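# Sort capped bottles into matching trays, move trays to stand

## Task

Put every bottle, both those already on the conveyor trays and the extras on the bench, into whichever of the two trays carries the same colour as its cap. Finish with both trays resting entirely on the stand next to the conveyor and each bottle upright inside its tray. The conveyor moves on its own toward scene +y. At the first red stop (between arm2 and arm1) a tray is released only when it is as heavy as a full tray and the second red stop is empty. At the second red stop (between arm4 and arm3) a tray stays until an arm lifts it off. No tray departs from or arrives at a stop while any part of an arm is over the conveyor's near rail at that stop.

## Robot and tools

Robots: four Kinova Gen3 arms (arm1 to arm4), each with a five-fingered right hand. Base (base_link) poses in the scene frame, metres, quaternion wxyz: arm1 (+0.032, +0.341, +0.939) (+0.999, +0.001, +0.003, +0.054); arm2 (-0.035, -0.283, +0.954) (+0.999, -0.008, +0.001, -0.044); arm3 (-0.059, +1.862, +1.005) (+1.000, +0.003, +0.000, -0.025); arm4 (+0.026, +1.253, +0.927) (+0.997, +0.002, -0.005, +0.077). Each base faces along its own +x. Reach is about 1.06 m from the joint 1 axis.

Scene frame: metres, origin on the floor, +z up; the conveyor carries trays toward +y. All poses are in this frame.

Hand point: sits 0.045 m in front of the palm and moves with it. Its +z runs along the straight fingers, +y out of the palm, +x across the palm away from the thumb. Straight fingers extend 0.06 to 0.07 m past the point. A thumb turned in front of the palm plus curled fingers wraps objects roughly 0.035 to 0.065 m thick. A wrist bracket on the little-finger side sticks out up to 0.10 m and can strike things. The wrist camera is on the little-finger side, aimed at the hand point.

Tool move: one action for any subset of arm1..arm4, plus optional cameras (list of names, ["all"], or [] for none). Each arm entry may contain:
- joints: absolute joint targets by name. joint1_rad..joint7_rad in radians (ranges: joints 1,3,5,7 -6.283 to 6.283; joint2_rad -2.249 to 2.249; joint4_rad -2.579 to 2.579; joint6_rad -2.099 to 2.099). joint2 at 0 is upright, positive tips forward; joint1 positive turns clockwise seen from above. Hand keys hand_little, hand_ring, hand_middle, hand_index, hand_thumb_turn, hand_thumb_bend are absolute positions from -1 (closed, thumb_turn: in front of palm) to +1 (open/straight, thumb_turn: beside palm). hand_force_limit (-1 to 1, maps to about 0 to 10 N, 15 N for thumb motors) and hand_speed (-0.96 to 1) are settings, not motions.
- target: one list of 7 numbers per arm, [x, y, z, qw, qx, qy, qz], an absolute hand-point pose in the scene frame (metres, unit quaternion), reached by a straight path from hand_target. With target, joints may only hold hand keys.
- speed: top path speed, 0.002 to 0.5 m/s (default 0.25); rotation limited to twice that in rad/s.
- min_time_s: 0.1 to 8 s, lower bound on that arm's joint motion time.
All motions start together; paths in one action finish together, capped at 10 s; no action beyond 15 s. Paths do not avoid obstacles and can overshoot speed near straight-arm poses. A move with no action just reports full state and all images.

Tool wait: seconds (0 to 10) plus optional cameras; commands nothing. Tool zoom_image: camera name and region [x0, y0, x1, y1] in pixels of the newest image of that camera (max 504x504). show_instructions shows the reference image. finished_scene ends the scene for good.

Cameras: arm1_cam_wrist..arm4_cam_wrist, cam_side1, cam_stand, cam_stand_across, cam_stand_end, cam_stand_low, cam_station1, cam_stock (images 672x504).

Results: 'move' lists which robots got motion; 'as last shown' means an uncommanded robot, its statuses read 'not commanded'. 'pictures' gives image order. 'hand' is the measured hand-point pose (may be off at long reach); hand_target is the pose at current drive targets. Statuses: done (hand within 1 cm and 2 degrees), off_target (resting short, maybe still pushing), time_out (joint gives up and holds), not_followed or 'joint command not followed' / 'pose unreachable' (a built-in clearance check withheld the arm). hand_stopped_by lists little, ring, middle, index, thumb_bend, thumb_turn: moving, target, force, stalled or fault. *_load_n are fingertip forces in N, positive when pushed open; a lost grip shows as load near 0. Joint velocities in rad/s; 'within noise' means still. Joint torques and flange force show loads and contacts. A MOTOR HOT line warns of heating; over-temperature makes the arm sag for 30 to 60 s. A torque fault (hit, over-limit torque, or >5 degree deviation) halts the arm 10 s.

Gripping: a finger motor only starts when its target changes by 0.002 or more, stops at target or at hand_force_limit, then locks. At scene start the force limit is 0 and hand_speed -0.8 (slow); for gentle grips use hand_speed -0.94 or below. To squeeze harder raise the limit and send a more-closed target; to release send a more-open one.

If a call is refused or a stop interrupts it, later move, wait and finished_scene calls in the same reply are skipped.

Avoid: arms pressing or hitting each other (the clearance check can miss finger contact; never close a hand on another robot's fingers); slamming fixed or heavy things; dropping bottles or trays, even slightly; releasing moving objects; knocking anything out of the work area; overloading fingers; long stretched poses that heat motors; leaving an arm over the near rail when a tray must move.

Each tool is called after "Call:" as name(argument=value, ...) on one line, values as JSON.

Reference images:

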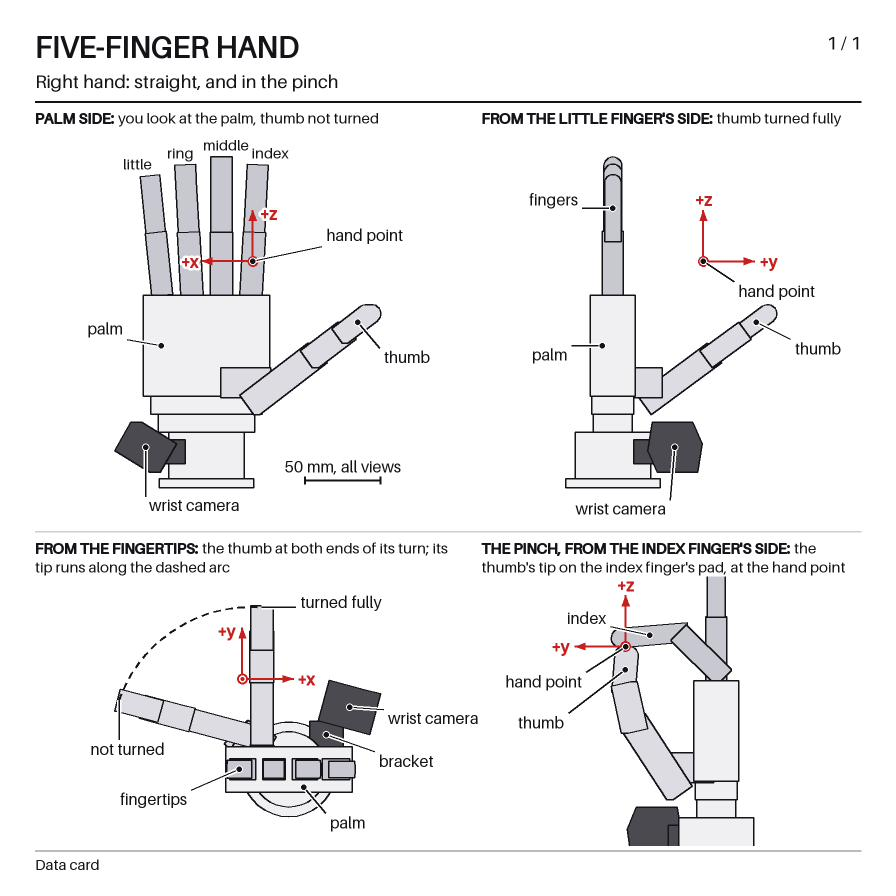

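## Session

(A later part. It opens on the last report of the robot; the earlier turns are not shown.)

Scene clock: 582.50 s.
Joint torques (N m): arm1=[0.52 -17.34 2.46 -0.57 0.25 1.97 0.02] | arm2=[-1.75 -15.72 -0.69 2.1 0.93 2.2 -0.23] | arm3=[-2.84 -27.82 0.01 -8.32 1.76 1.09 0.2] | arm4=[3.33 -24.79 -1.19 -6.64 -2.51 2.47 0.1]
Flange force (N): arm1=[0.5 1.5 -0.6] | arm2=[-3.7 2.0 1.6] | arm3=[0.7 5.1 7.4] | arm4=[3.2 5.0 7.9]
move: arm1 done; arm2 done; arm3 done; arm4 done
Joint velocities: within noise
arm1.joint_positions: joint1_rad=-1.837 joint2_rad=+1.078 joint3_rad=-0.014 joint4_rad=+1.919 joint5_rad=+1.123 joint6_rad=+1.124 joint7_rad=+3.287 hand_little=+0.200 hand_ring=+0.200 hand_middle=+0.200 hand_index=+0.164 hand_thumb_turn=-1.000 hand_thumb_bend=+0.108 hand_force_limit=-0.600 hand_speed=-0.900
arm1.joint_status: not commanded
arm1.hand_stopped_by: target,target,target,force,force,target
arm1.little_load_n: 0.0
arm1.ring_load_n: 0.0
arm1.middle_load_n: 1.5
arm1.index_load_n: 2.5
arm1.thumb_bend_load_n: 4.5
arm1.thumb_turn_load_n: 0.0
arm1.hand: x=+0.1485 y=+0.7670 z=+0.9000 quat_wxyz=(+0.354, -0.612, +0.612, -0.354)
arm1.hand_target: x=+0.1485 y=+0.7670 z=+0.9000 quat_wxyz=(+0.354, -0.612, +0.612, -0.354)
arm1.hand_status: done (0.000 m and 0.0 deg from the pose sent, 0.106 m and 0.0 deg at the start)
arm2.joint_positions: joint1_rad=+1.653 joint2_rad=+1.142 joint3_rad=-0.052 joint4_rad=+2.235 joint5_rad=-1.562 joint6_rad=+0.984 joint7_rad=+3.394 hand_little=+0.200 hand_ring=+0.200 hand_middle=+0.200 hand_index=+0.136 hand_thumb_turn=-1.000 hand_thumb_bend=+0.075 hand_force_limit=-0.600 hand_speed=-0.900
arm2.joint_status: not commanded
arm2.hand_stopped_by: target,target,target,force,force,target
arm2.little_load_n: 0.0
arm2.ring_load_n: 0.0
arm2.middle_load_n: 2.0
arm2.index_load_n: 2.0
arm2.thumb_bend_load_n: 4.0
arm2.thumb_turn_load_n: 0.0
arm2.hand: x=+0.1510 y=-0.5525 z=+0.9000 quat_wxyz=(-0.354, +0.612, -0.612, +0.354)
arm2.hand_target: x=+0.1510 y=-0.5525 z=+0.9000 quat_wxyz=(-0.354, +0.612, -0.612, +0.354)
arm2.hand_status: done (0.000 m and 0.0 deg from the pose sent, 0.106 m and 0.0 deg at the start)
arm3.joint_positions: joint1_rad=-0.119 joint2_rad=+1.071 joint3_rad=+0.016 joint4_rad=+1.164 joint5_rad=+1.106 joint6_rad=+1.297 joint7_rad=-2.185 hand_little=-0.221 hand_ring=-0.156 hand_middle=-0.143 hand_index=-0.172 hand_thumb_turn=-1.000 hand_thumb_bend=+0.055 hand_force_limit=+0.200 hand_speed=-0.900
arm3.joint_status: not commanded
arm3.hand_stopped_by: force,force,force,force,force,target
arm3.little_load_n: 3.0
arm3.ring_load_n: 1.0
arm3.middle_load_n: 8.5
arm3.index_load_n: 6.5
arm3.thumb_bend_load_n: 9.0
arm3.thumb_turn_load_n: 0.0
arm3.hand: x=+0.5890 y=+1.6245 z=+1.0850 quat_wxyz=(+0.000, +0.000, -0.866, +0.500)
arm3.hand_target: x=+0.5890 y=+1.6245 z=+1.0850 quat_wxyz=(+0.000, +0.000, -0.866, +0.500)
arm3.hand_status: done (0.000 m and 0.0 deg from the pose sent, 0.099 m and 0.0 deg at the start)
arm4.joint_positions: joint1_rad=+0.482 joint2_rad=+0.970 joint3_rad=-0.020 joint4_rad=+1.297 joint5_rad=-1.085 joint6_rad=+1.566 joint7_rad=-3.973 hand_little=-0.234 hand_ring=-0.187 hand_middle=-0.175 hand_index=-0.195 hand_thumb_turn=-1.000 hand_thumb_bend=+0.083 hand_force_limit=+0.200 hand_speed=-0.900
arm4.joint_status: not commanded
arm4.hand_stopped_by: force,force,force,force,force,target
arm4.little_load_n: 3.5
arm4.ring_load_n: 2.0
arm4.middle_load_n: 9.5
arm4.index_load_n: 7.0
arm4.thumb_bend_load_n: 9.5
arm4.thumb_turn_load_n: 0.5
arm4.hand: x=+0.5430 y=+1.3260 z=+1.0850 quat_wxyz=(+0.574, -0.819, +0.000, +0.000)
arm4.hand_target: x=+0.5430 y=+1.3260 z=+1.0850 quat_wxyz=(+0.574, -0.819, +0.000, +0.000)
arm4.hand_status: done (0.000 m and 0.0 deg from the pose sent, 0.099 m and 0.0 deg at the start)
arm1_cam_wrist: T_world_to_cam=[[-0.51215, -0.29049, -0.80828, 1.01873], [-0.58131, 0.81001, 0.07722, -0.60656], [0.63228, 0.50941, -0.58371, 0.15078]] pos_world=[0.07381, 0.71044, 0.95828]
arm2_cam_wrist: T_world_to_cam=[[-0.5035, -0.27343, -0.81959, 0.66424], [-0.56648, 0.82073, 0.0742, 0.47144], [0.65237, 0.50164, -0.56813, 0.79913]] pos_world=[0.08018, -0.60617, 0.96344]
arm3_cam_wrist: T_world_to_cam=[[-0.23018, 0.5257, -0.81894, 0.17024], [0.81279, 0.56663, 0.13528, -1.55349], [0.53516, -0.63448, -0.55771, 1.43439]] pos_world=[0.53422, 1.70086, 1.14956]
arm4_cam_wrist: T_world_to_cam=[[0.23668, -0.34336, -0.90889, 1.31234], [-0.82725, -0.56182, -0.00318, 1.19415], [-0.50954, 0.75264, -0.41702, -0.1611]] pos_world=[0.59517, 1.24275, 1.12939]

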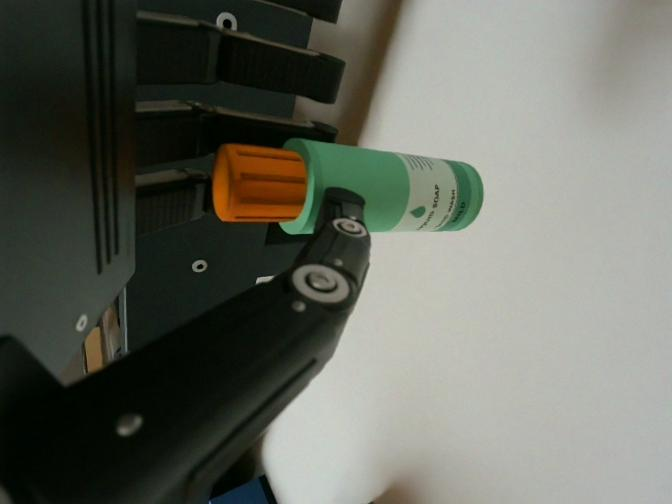

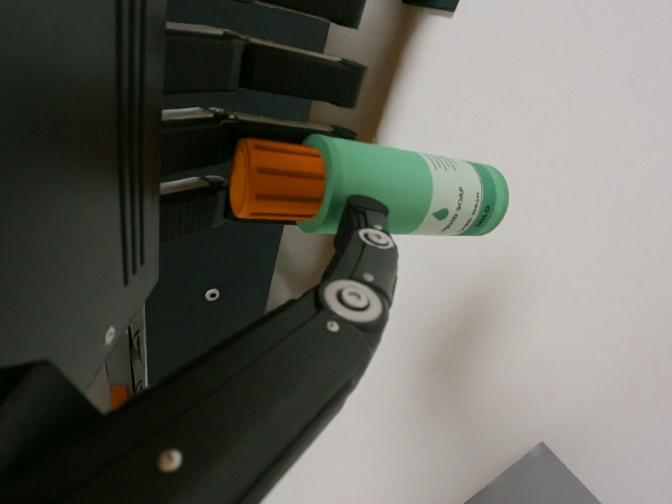

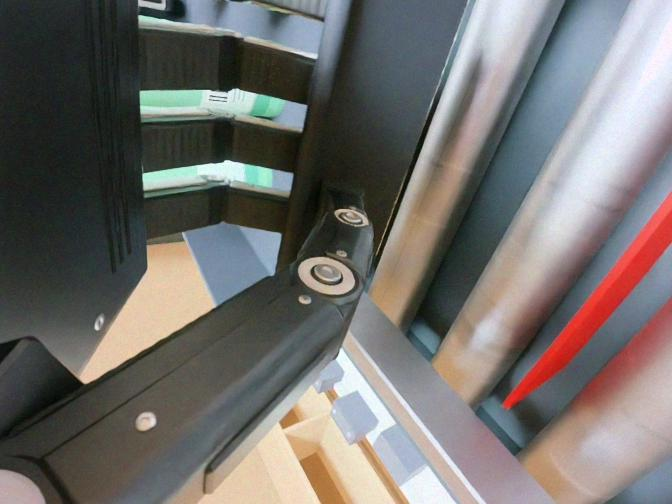

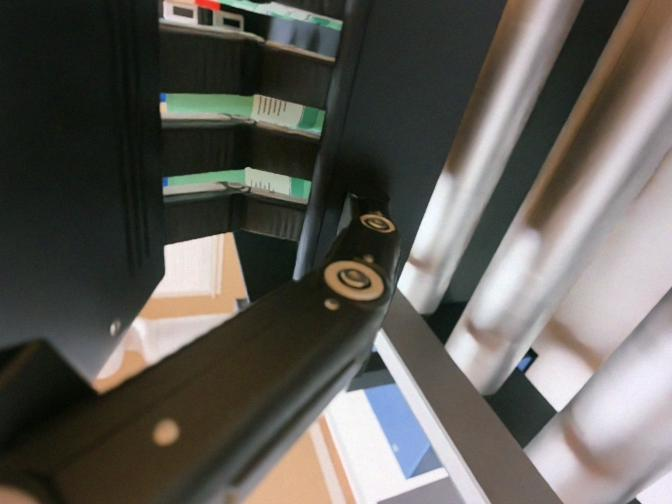

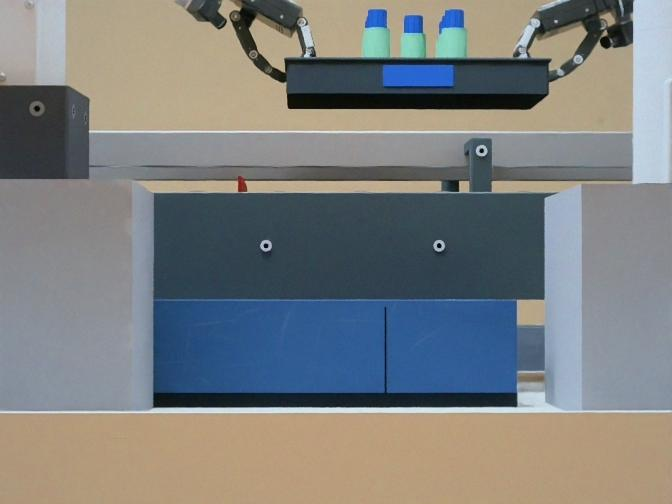

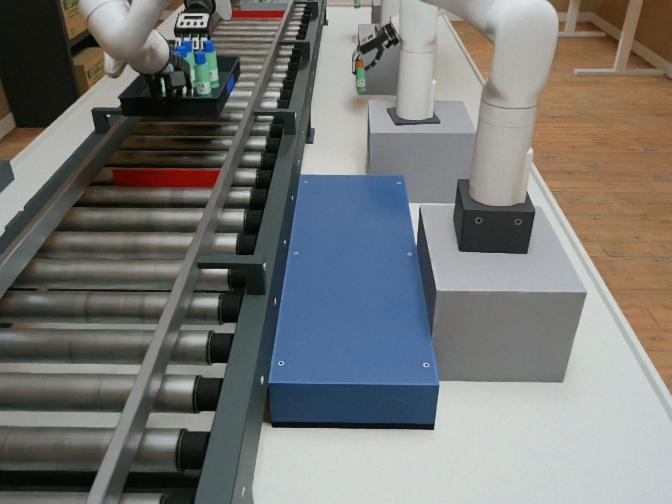

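Call:
move(arm1={"joints": {"joint1_rad": -0.25, "joint2_rad": 0.488, "joint3_rad": 0, "joint4_rad": 1.91, "joint5_rad": 3.1416, "joint6_rad": 0.304, "joint7_rad": 3.1416}, "min_time_s": 5}, arm2={"joints": {"joint1_rad": 0.611, "joint2_rad": 0.436, "joint3_rad": 0, "joint4_rad": 2.087, "joint5_rad": -3.1416, "joint6_rad": 0.429, "joint7_rad": 3.1416}, "min_time_s": 5}, arm3={"target": [0.409, 1.8805, 1.085, 0, 0, 0.866, -0.5], "speed": 0.08}, arm4={"target": [0.363, 1.582, 1.085, 0.5736, -0.8192, 0, 0], "speed": 0.08}, cameras=["arm1_cam_wrist", "arm2_cam_wrist", "arm3_cam_wrist", "arm4_cam_wrist", "cam_stand_across", "cam_stand_end", "cam_stand", "cam_stock"])

Scene clock: 606.47 s.
Joint torques (N m): arm1=[0.29 -16.42 0.3 -7.35 -0.16 1.81 0] | arm2=[-1.71 -15.94 1.49 -7.51 0.42 2.24 -0.26] | arm3=[-4.07 -23.38 -3.73 -7.47 0.64 0.59 0.27] | arm4=[4.25 -17.03 -0.17 -2.81 -0.89 2.44 0.17]
Flange force (N): arm1=[-1.1 0.7 0.7] | arm2=[7.8 2.3 0.8] | arm3=[1.8 2.5 12.5] | arm4=[4.1 1.5 13.3]
move: arm1 done; arm2 done; arm3 done; arm4 done
TORQUE WARNING: arm1's joint6_rad reached its warning level (29.4 N m). A warning alone does not stop the arm.
Joint velocities: within noise
arm1.joint_positions: joint1_rad=-0.250 joint2_rad=+0.488 joint3_rad=+0.000 joint4_rad=+1.910 joint5_rad=+3.142 joint6_rad=+0.304 joint7_rad=+3.142 hand_little=-0.424 hand_ring=-0.313 hand_middle=-0.186 hand_index=+0.101 hand_thumb_turn=-1.000 hand_thumb_bend=+0.107 hand_force_limit=-0.600 hand_speed=-0.900
arm1.joint_status: all done
arm1.hand_stopped_by: target,target,target,force,force,target
arm1.little_load_n: 0.0
arm1.ring_load_n: 0.0
arm1.middle_load_n: 0.0
arm1.index_load_n: 0.0
arm1.thumb_bend_load_n: 0.0
arm1.thumb_turn_load_n: 0.0
arm1.on_its_own: hand_index moved -0.063 toward your old target -0.100
arm1.hand: x=+0.6480 y=+0.5783 z=+1.1471 quat_wxyz=(+0.410, -0.712, +0.495, -0.282)
arm1.hand_target: x=+0.6480 y=+0.5783 z=+1.1471 quat_wxyz=(+0.410, -0.712, +0.495, -0.282)
arm1.hand_status: not commanded
arm2.joint_positions: joint1_rad=+0.611 joint2_rad=+0.436 joint3_rad=+0.000 joint4_rad=+2.087 joint5_rad=-3.142 joint6_rad=+0.429 joint7_rad=+3.142 hand_little=+0.200 hand_ring=+0.200 hand_middle=+0.200 hand_index=+0.136 hand_thumb_turn=-1.000 hand_thumb_bend=+0.075 hand_force_limit=-0.600 hand_speed=-0.900
arm2.joint_status: all done
arm2.hand_stopped_by: target,target,target,force,force,target
arm2.little_load_n: 0.0
arm2.ring_load_n: 0.0
arm2.middle_load_n: 1.5
arm2.index_load_n: 2.5
arm2.thumb_bend_load_n: 4.0
arm2.thumb_turn_load_n: 0.0
arm2.hand: x=+0.4366 y=-0.6664 z=+1.1558 quat_wxyz=(-0.207, +0.368, -0.782, +0.459)
arm2.hand_target: x=+0.4366 y=-0.6664 z=+1.1558 quat_wxyz=(-0.207, +0.368, -0.782, +0.459)
arm2.hand_status: not commanded
arm3.joint_positions: joint1_rad=-0.571 joint2_rad=+0.901 joint3_rad=-0.130 joint4_rad=+1.616 joint5_rad=+0.870 joint6_rad=+1.520 joint7_rad=-2.687 hand_little=-0.221 hand_ring=-0.156 hand_middle=-0.143 hand_index=-0.172 hand_thumb_turn=-1.000 hand_thumb_bend=+0.055 hand_force_limit=+0.200 hand_speed=-0.900
arm3.joint_status: not commanded
arm3.hand_stopped_by: force,force,force,force,force,target
arm3.little_load_n: 3.0
arm3.ring_load_n: 1.5
arm3.middle_load_n: 9.0
arm3.index_load_n: 7.5
arm3.thumb_bend_load_n: 8.5
arm3.thumb_turn_load_n: 0.0
arm3.hand: x=+0.4090 y=+1.8805 z=+1.0850 quat_wxyz=(+0.000, +0.000, -0.866, +0.500)
arm3.hand_target: x=+0.4090 y=+1.8805 z=+1.0850 quat_wxyz=(+0.000, +0.000, -0.866, +0.500)
arm3.hand_status: done (0.000 m and 0.0 deg from the pose sent, 0.313 m and 0.0 deg at the start)
arm4.joint_positions: joint1_rad=+0.134 joint2_rad=+0.679 joint3_rad=-0.244 joint4_rad=+2.100 joint5_rad=-1.573 joint6_rad=+1.024 joint7_rad=-3.550 hand_little=-0.234 hand_ring=-0.187 hand_middle=-0.175 hand_index=-0.194 hand_thumb_turn=-1.000 hand_thumb_bend=+0.083 hand_force_limit=+0.200 hand_speed=-0.900
arm4.joint_status: not commanded
arm4.hand_stopped_by: force,force,force,force,force,target
arm4.little_load_n: 4.5
arm4.ring_load_n: 3.0
arm4.middle_load_n: 12.0
arm4.index_load_n: 9.5
arm4.thumb_bend_load_n: 6.5
arm4.thumb_turn_load_n: 1.0
arm4.hand: x=+0.3630 y=+1.5820 z=+1.0850 quat_wxyz=(+0.574, -0.819, +0.000, +0.000)
arm4.hand_target: x=+0.3630 y=+1.5820 z=+1.0850 quat_wxyz=(+0.574, -0.819, +0.000, +0.000)
arm4.hand_status: done (0.000 m and 0.0 deg from the pose sent, 0.313 m and 0.0 deg at the start)
pictures: arm1_cam_wrist, arm2_cam_wrist, arm3_cam_wrist, arm4_cam_wrist, cam_stand, cam_stand_across, cam_stand_end, cam_stock
arm1_cam_wrist: T_world_to_cam=[[-0.38292, -0.45015, -0.80668, 1.42622], [-0.82782, 0.55477, 0.08338, 0.11779], [0.40999, 0.69971, -0.58507, 0.11086]] pos_world=[0.59818, 0.49909, 1.20555]
arm2_cam_wrist: T_world_to_cam=[[-0.56388, 0.10144, -0.81961, 1.26274], [0.09423, 0.99385, 0.05817, 0.55318], [0.82047, -0.04442, -0.56997, 0.38013]] pos_world=[0.34802, -0.66098, 1.21943]
arm3_cam_wrist: T_world_to_cam=[[-0.23025, 0.52579, -0.81886, -0.006], [0.81277, 0.56666, 0.13531, -1.55232], [0.53516, -0.63439, -0.55781, 1.69308]] pos_world=[0.35422, 1.95686, 1.14956]
arm4_cam_wrist: T_world_to_cam=[[0.23668, -0.34336, -0.90889, 1.44285], [-0.82725, -0.56182, -0.00318, 1.18907], [-0.50954, 0.75264, -0.41702, -0.4455]] pos_world=[0.41517, 1.49875, 1.12939]

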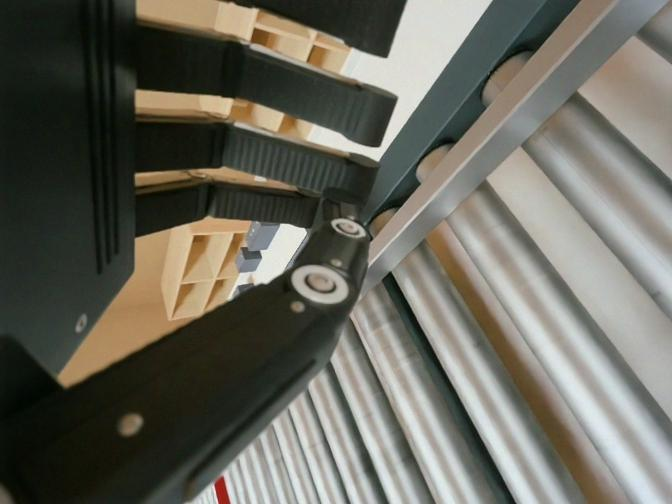

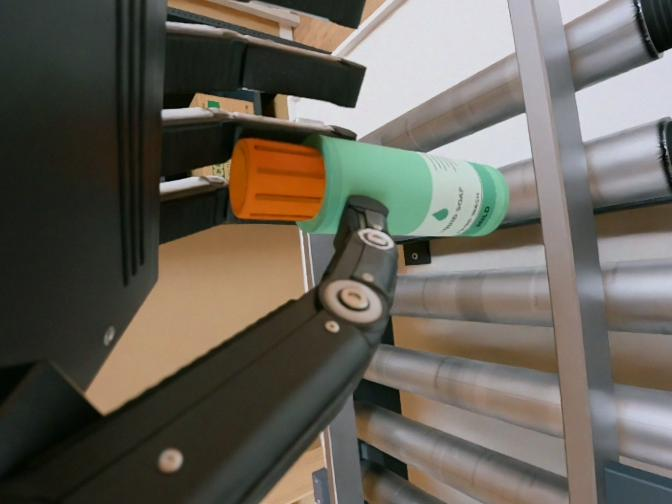

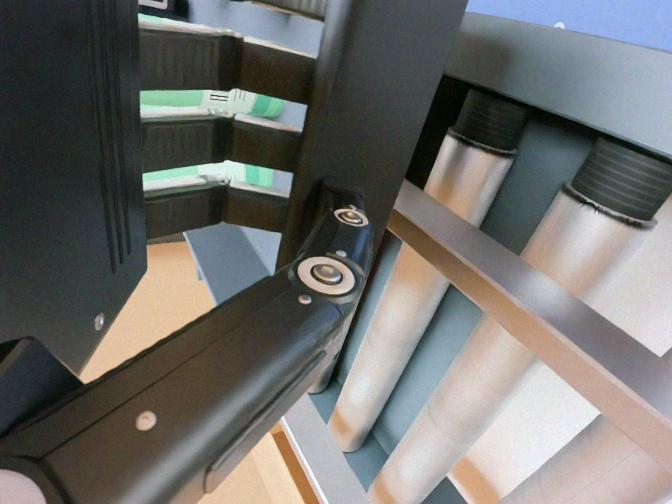

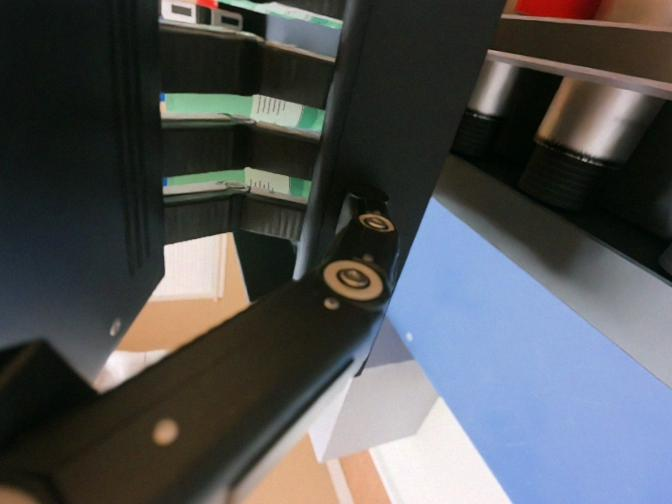

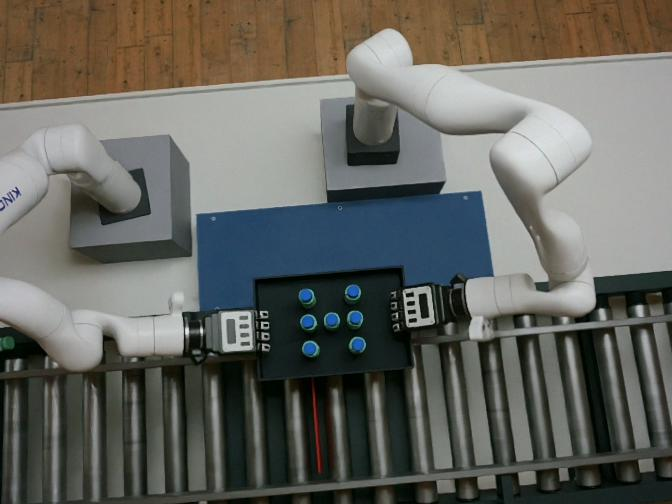

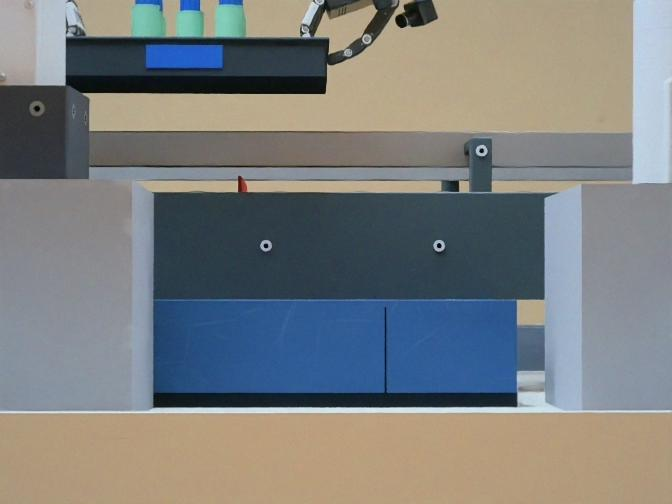

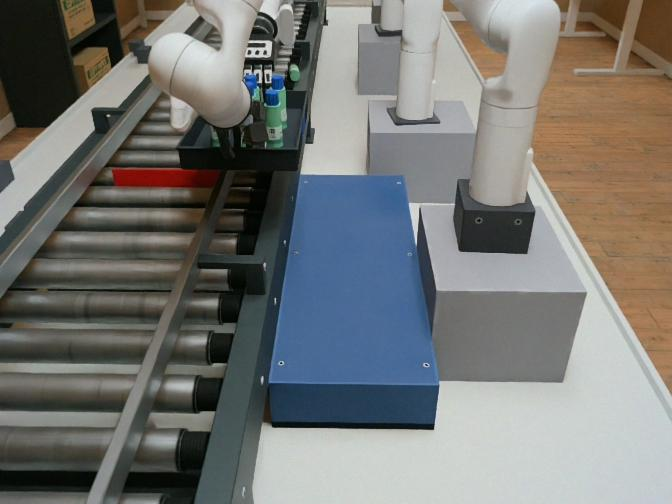

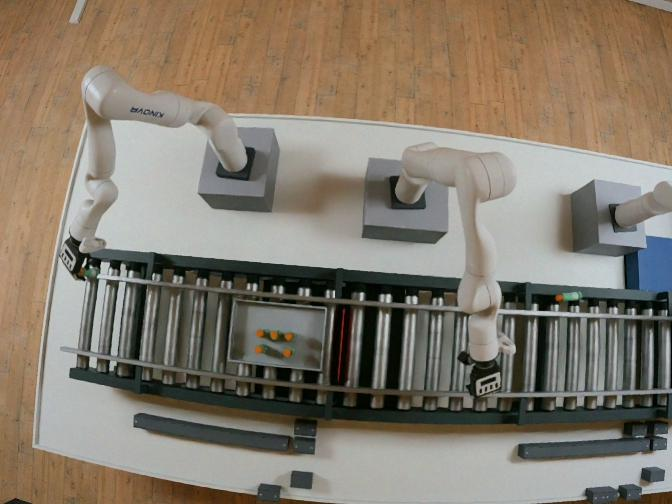

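Call:
wait(seconds=0.2, cameras=["cam_side1", "cam_stand", "cam_stock", "cam_stand_end"])

Call:
zoom_image(camera="cam_stock", region=[500, 260, 672, 380])

Scene clock: 611.73 s.
Joint torques (N m): arm1=[0.3 -16.49 0.29 -7.3 -0.1 1.81 0.01] | arm2=[-1.76 -15.93 1.49 -7.44 0.37 2.28 -0.27] | arm3=[-4.08 -23.37 -3.72 -7.51 0.64 0.61 0.28] | arm4=[4.37 -17.08 -0.17 -2.75 -0.96 2.47 0.09]
Flange force (N): arm1=[-1.4 0.6 1.0] | arm2=[8.2 2.0 1.0] | arm3=[2.0 2.4 12.6] | arm4=[4.2 1.8 13.6]
Joint velocities: within noise
arm1.joint_positions: joint1_rad=-0.250 joint2_rad=+0.488 joint3_rad=+0.000 joint4_rad=+1.910 joint5_rad=+3.142 joint6_rad=+0.304 joint7_rad=+3.142 hand_little=-0.424 hand_ring=-0.313 hand_middle=-0.186 hand_index=+0.101 hand_thumb_turn=-1.000 hand_thumb_bend=+0.107 hand_force_limit=-0.600 hand_speed=-0.900
arm1.joint_status: all done
arm1.hand_stopped_by: target,target,target,force,force,target
arm1.little_load_n: 0.0
arm1.ring_load_n: 0.0
arm1.middle_load_n: 0.0
arm1.index_load_n: 0.0
arm1.thumb_bend_load_n: 0.0
arm1.thumb_turn_load_n: 0.0
arm1.hand: x=+0.6480 y=+0.5783 z=+1.1471 quat_wxyz=(+0.410, -0.712, +0.495, -0.282)
arm1.hand_target: x=+0.6480 y=+0.5783 z=+1.1471 quat_wxyz=(+0.410, -0.712, +0.495, -0.282)
arm1.hand_status: not commanded
arm2.joint_positions: joint1_rad=+0.611 joint2_rad=+0.436 joint3_rad=+0.000 joint4_rad=+2.087 joint5_rad=-3.142 joint6_rad=+0.429 joint7_rad=+3.142 hand_little=+0.200 hand_ring=+0.200 hand_middle=+0.200 hand_index=+0.136 hand_thumb_turn=-1.000 hand_thumb_bend=+0.075 hand_force_limit=-0.600 hand_speed=-0.900
arm2.joint_status: all done
arm2.hand_stopped_by: target,target,target,force,force,target
arm2.little_load_n: 0.0
arm2.ring_load_n: 0.0
arm2.middle_load_n: 2.0
arm2.index_load_n: 2.0
arm2.thumb_bend_load_n: 4.0
arm2.thumb_turn_load_n: 0.0
arm2.hand: x=+0.4367 y=-0.6664 z=+1.1558 quat_wxyz=(-0.207, +0.368, -0.782, +0.459)
arm2.hand_target: x=+0.4367 y=-0.6664 z=+1.1558 quat_wxyz=(-0.207, +0.368, -0.782, +0.459)
arm2.hand_status: not commanded
arm3.joint_positions: joint1_rad=-0.571 joint2_rad=+0.901 joint3_rad=-0.130 joint4_rad=+1.616 joint5_rad=+0.870 joint6_rad=+1.520 joint7_rad=-2.687 hand_little=-0.221 hand_ring=-0.156 hand_middle=-0.143 hand_index=-0.172 hand_thumb_turn=-1.000 hand_thumb_bend=+0.055 hand_force_limit=+0.200 hand_speed=-0.900
arm3.joint_status: not commanded
arm3.hand_stopped_by: force,force,force,force,force,target
arm3.little_load_n: 3.0
arm3.ring_load_n: 1.5
arm3.middle_load_n: 9.0
arm3.index_load_n: 7.5
arm3.thumb_bend_load_n: 8.5
arm3.thumb_turn_load_n: 0.0
arm3.hand: x=+0.4090 y=+1.8805 z=+1.0850 quat_wxyz=(+0.000, +0.000, -0.866, +0.500)
arm3.hand_target: x=+0.4090 y=+1.8805 z=+1.0850 quat_wxyz=(+0.000, +0.000, -0.866, +0.500)
arm3.hand_status: done (0.000 m and 0.0 deg from the pose sent, 0.313 m and 0.0 deg at the start)
arm4.joint_positions: joint1_rad=+0.134 joint2_rad=+0.679 joint3_rad=-0.244 joint4_rad=+2.100 joint5_rad=-1.573 joint6_rad=+1.024 joint7_rad=-3.550 hand_little=-0.234 hand_ring=-0.187 hand_middle=-0.175 hand_index=-0.194 hand_thumb_turn=-1.000 hand_thumb_bend=+0.083 hand_force_limit=+0.200 hand_speed=-0.900
arm4.joint_status: not commanded
arm4.hand_stopped_by: force,force,force,force,force,target
arm4.little_load_n: 4.5
arm4.ring_load_n: 3.0
arm4.middle_load_n: 12.5
arm4.index_load_n: 9.5
arm4.thumb_bend_load_n: 6.5
arm4.thumb_turn_load_n: 0.5
arm4.hand: x=+0.3630 y=+1.5820 z=+1.0850 quat_wxyz=(+0.574, -0.819, +0.000, +0.000)
arm4.hand_target: x=+0.3630 y=+1.5820 z=+1.0850 quat_wxyz=(+0.574, -0.819, +0.000, +0.000)
arm4.hand_status: done (0.000 m and 0.0 deg from the pose sent, 0.313 m and 0.0 deg at the start)
wait: 0.20 s; at rest from the start
pictures: cam_side1, cam_stand, cam_stand_end, cam_stock

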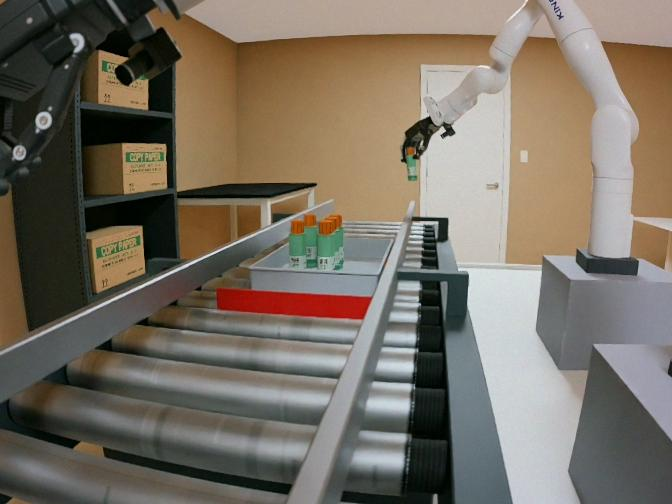

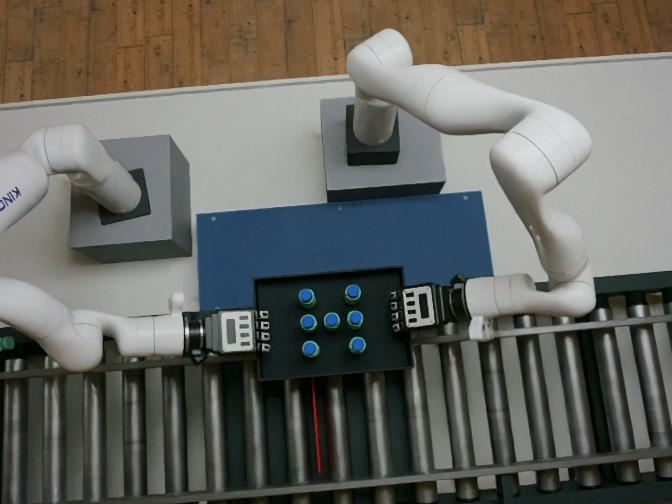

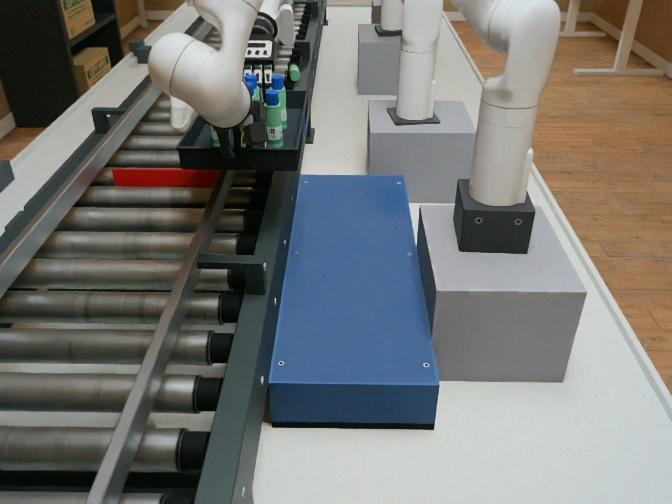

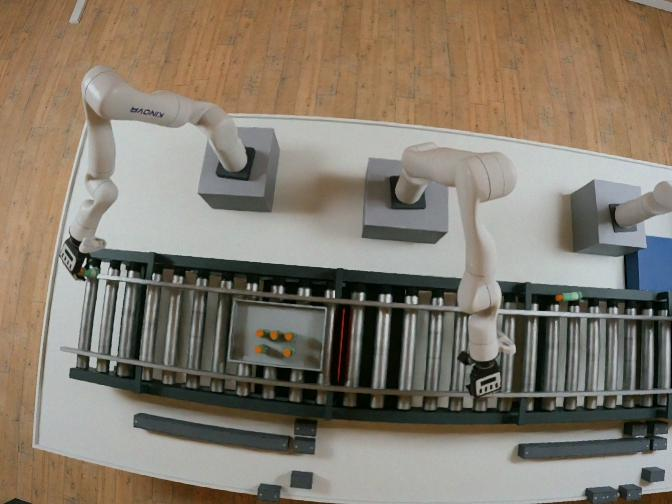

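Scaled by 2.930 from the camera's image (finer frame: 960x720).

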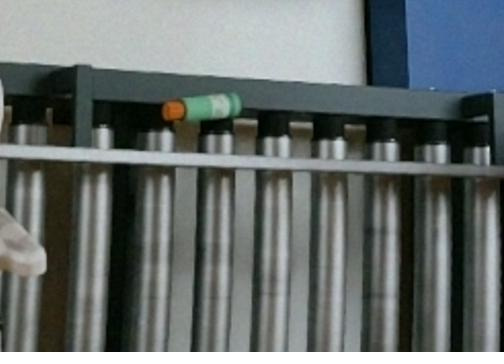

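Call:
move(arm1={"joints": {"joint1_rad": -1.6, "joint2_rad": 0.5, "joint3_rad": 0, "joint4_rad": 1.96, "joint5_rad": 1.091, "joint6_rad": 1.187, "joint7_rad": 3.506, "hand_little": 0.2, "hand_ring": 0.2, "hand_middle": 0.2, "hand_index": 0.2, "hand_thumb_bend": 0.5, "hand_speed": 0}, "min_time_s": 6}, arm2={"joints": {"joint1_rad": -0.639, "joint2_rad": 0.34, "joint3_rad": 0, "joint4_rad": 2.21, "joint5_rad": -4.079, "joint6_rad": 0.598, "joint7_rad": 3.687}, "min_time_s": 6}, arm3={"target": [0.319, 2.0075, 1.085, 0, 0, 0.866, -0.5], "speed": 0.06}, arm4={"target": [0.273, 1.71, 1.085, 0.5736, -0.8192, 0, 0], "speed": 0.06}, cameras=["arm1_cam_wrist", "arm2_cam_wrist", "arm3_cam_wrist", "arm4_cam_wrist", "cam_stand", "cam_stock"])

Scene clock: 655.43 s.
Joint torques (N m): arm1=[0.55 -13.7 1.35 -4.81 1.16 1.18 0.01] | arm2=[-1.69 -13.66 1.85 -6.97 1.1 1.96 -0.27] | arm3=[-2.33 -23.36 -3.23 -7.42 0.47 1.07 0.3] | arm4=[2.93 -16.29 -1.66 -1.87 -0.59 2.86 0.13]
Flange force (N): arm1=[0.0 0.8 -1.6] | arm2=[2.7 2.2 2.3] | arm3=[2.1 2.9 11.4] | arm4=[4.2 1.4 12.8]
move: arm1 off_target; arm2 done; arm3 done; arm4 done
Joint velocities: within noise
arm1.joint_positions: joint1_rad=-1.600 joint2_rad=+0.500 joint3_rad=+0.000 joint4_rad=+1.960 joint5_rad=+1.091 joint6_rad=+1.187 joint7_rad=+3.506 hand_little=-0.424 hand_ring=-0.313 hand_middle=-0.186 hand_index=+0.200 hand_thumb_turn=-1.000 hand_thumb_bend=+0.500 hand_force_limit=-0.600 hand_speed=+0.000
arm1.joint_status: hand_little off_target (ended at -0.424, target +0.200); hand_ring off_target (ended at -0.313, target +0.200); hand_middle off_target (ended at -0.186, target +0.200); the others done
arm1.hand_stopped_by: target,target,target,target,target,target
arm1.little_load_n: 0.0
arm1.ring_load_n: 0.0
arm1.middle_load_n: 0.0
arm1.index_load_n: 0.0
arm1.thumb_bend_load_n: 0.0
arm1.thumb_turn_load_n: 0.0
arm1.hand: x=+0.2433 y=+0.7965 z=+1.1308 quat_wxyz=(+0.388, -0.505, +0.727, -0.257)
arm1.hand_target: x=+0.2433 y=+0.7965 z=+1.1308 quat_wxyz=(+0.388, -0.505, +0.727, -0.257)
arm1.hand_status: not commanded
arm2.joint_positions: joint1_rad=-0.639 joint2_rad=+0.340 joint3_rad=+0.000 joint4_rad=+2.210 joint5_rad=-4.079 joint6_rad=+0.598 joint7_rad=+3.687 hand_little=+0.200 hand_ring=+0.200 hand_middle=+0.200 hand_index=+0.136 hand_thumb_turn=-1.000 hand_thumb_bend=+0.075 hand_force_limit=-0.600 hand_speed=-0.900
arm2.joint_status: all done
arm2.hand_stopped_by: target,target,target,force,force,target
arm2.little_load_n: 0.0
arm2.ring_load_n: 0.0
arm2.middle_load_n: 1.5
arm2.index_load_n: 2.0
arm2.thumb_bend_load_n: 3.5
arm2.thumb_turn_load_n: 0.0
arm2.hand: x=+0.4967 y=-0.1043 z=+1.1573 quat_wxyz=(-0.348, +0.616, -0.610, +0.357)
arm2.hand_target: x=+0.4967 y=-0.1043 z=+1.1573 quat_wxyz=(-0.348, +0.616, -0.610, +0.357)
arm2.hand_status: not commanded
arm3.joint_positions: joint1_rad=-0.819 joint2_rad=+0.928 joint3_rad=-0.218 joint4_rad=+1.561 joint5_rad=+0.670 joint6_rad=+1.680 joint7_rad=-2.860 hand_little=-0.221 hand_ring=-0.156 hand_middle=-0.143 hand_index=-0.172 hand_thumb_turn=-1.000 hand_thumb_bend=+0.055 hand_force_limit=+0.200 hand_speed=-0.900
arm3.joint_status: not commanded
arm3.hand_stopped_by: force,force,force,force,force,target
arm3.little_load_n: 3.0
arm3.ring_load_n: 1.0
arm3.middle_load_n: 8.5
arm3.index_load_n: 7.0
arm3.thumb_bend_load_n: 9.0
arm3.thumb_turn_load_n: 0.0
arm3.hand: x=+0.3190 y=+2.0075 z=+1.0850 quat_wxyz=(+0.000, +0.000, -0.866, +0.500)
arm3.hand_target: x=+0.3190 y=+2.0075 z=+1.0850 quat_wxyz=(+0.000, +0.000, -0.866, +0.500)
arm3.hand_status: done (0.000 m and 0.0 deg from the pose sent, 0.156 m and 0.0 deg at the start)
arm4.joint_positions: joint1_rad=-0.200 joint2_rad=+0.657 joint3_rad=-0.380 joint4_rad=+2.233 joint5_rad=-2.132 joint6_rad=+0.866 joint7_rad=-3.273 hand_little=-0.234 hand_ring=-0.187 hand_middle=-0.175 hand_index=-0.194 hand_thumb_turn=-1.000 hand_thumb_bend=+0.083 hand_force_limit=+0.200 hand_speed=-0.900
arm4.joint_status: not commanded
arm4.hand_stopped_by: force,force,force,force,force,target
arm4.little_load_n: 5.0
arm4.ring_load_n: 3.5
arm4.middle_load_n: 11.5
arm4.index_load_n: 9.0
arm4.thumb_bend_load_n: 7.0
arm4.thumb_turn_load_n: 0.5
arm4.hand: x=+0.2730 y=+1.7100 z=+1.0850 quat_wxyz=(+0.574, -0.819, +0.000, +0.000)
arm4.hand_target: x=+0.2730 y=+1.7100 z=+1.0850 quat_wxyz=(+0.574, -0.819, +0.000, +0.000)
arm4.hand_status: done (0.000 m and 0.0 deg from the pose sent, 0.156 m and 0.0 deg at the start)
arm1_cam_wrist: T_world_to_cam=[[-0.5976, 0.07027, -0.79871, 0.98502], [-0.41329, 0.82662, 0.38195, -0.99186], [0.68707, 0.55835, -0.46495, 0.02398]] pos_world=[0.16224, 0.73729, 1.17674]
arm2_cam_wrist: T_world_to_cam=[[-0.50648, -0.28572, -0.81354, 1.16492], [-0.56592, 0.822, 0.06363, 0.29241], [0.65054, 0.49263, -0.57802, 0.50636]] pos_world=[0.42608, -0.15697, 1.22179]
arm3_cam_wrist: T_world_to_cam=[[-0.23022, 0.52575, -0.81889, -0.0934], [0.8128, 0.56662, 0.13528, -1.55104], [0.53513, -0.63445, -0.55778, 1.82191]] pos_world=[0.26422, 2.08386, 1.14956]
arm4_cam_wrist: T_world_to_cam=[[0.23668, -0.34336, -0.90889, 1.5081], [-0.82725, -0.56182, -0.00318, 1.18653], [-0.50954, 0.75264, -0.41702, -0.58769]] pos_world=[0.32517, 1.62675, 1.12939]

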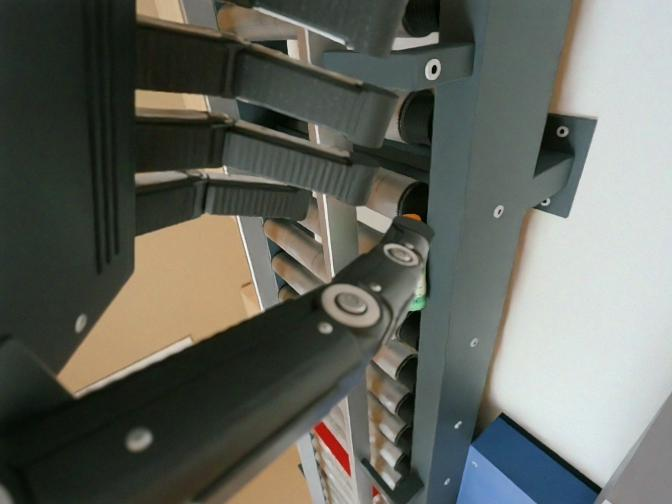

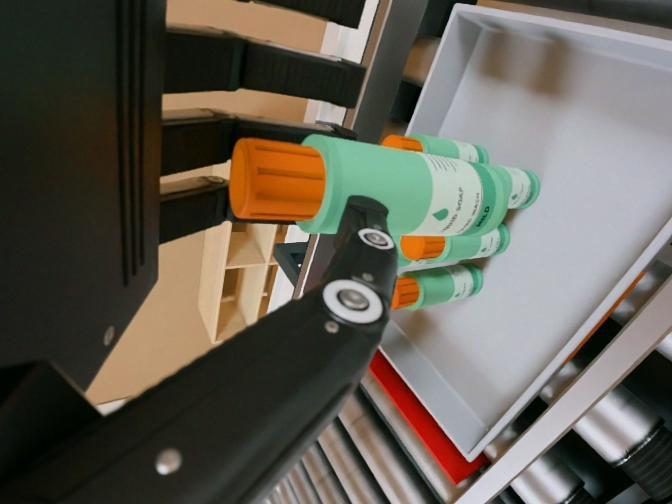

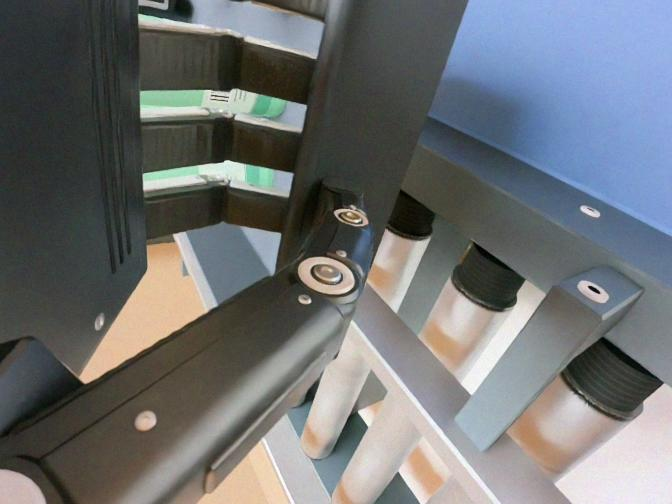

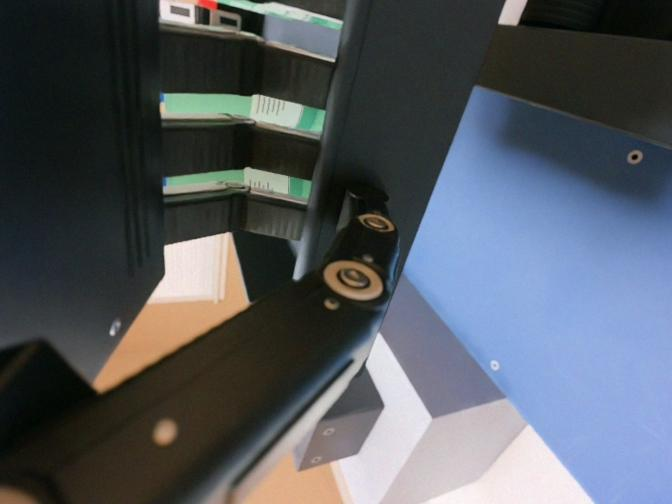

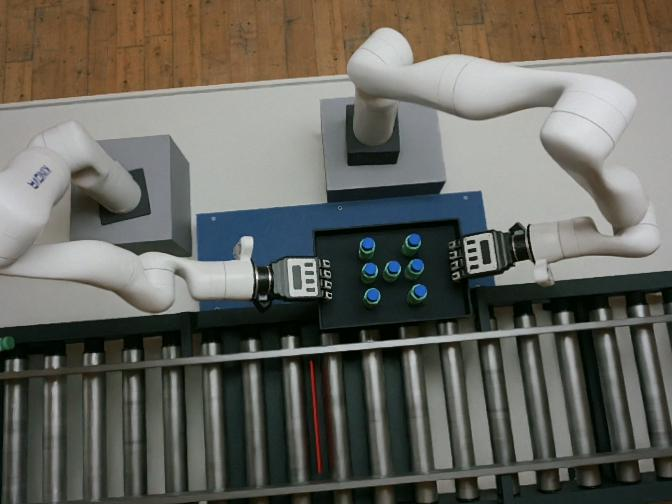

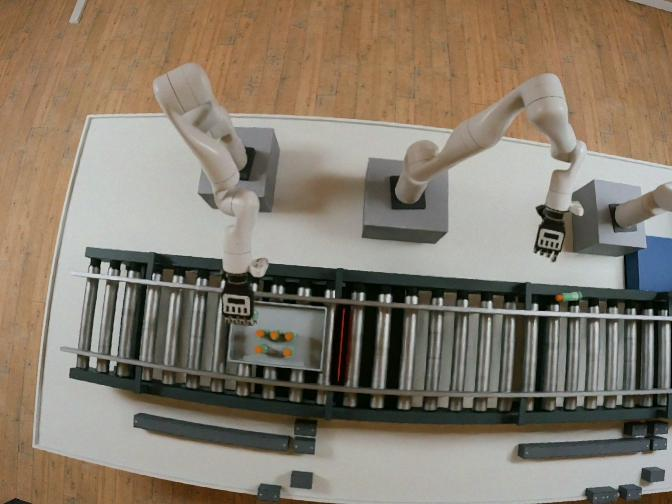

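Call:
zoom_image(camera="arm2_cam_wrist", region=[330, 0, 672, 504])

Scaled by 1.000.

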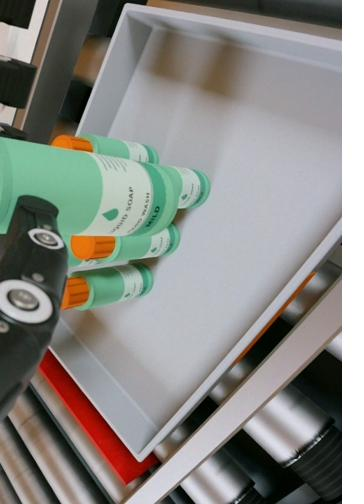

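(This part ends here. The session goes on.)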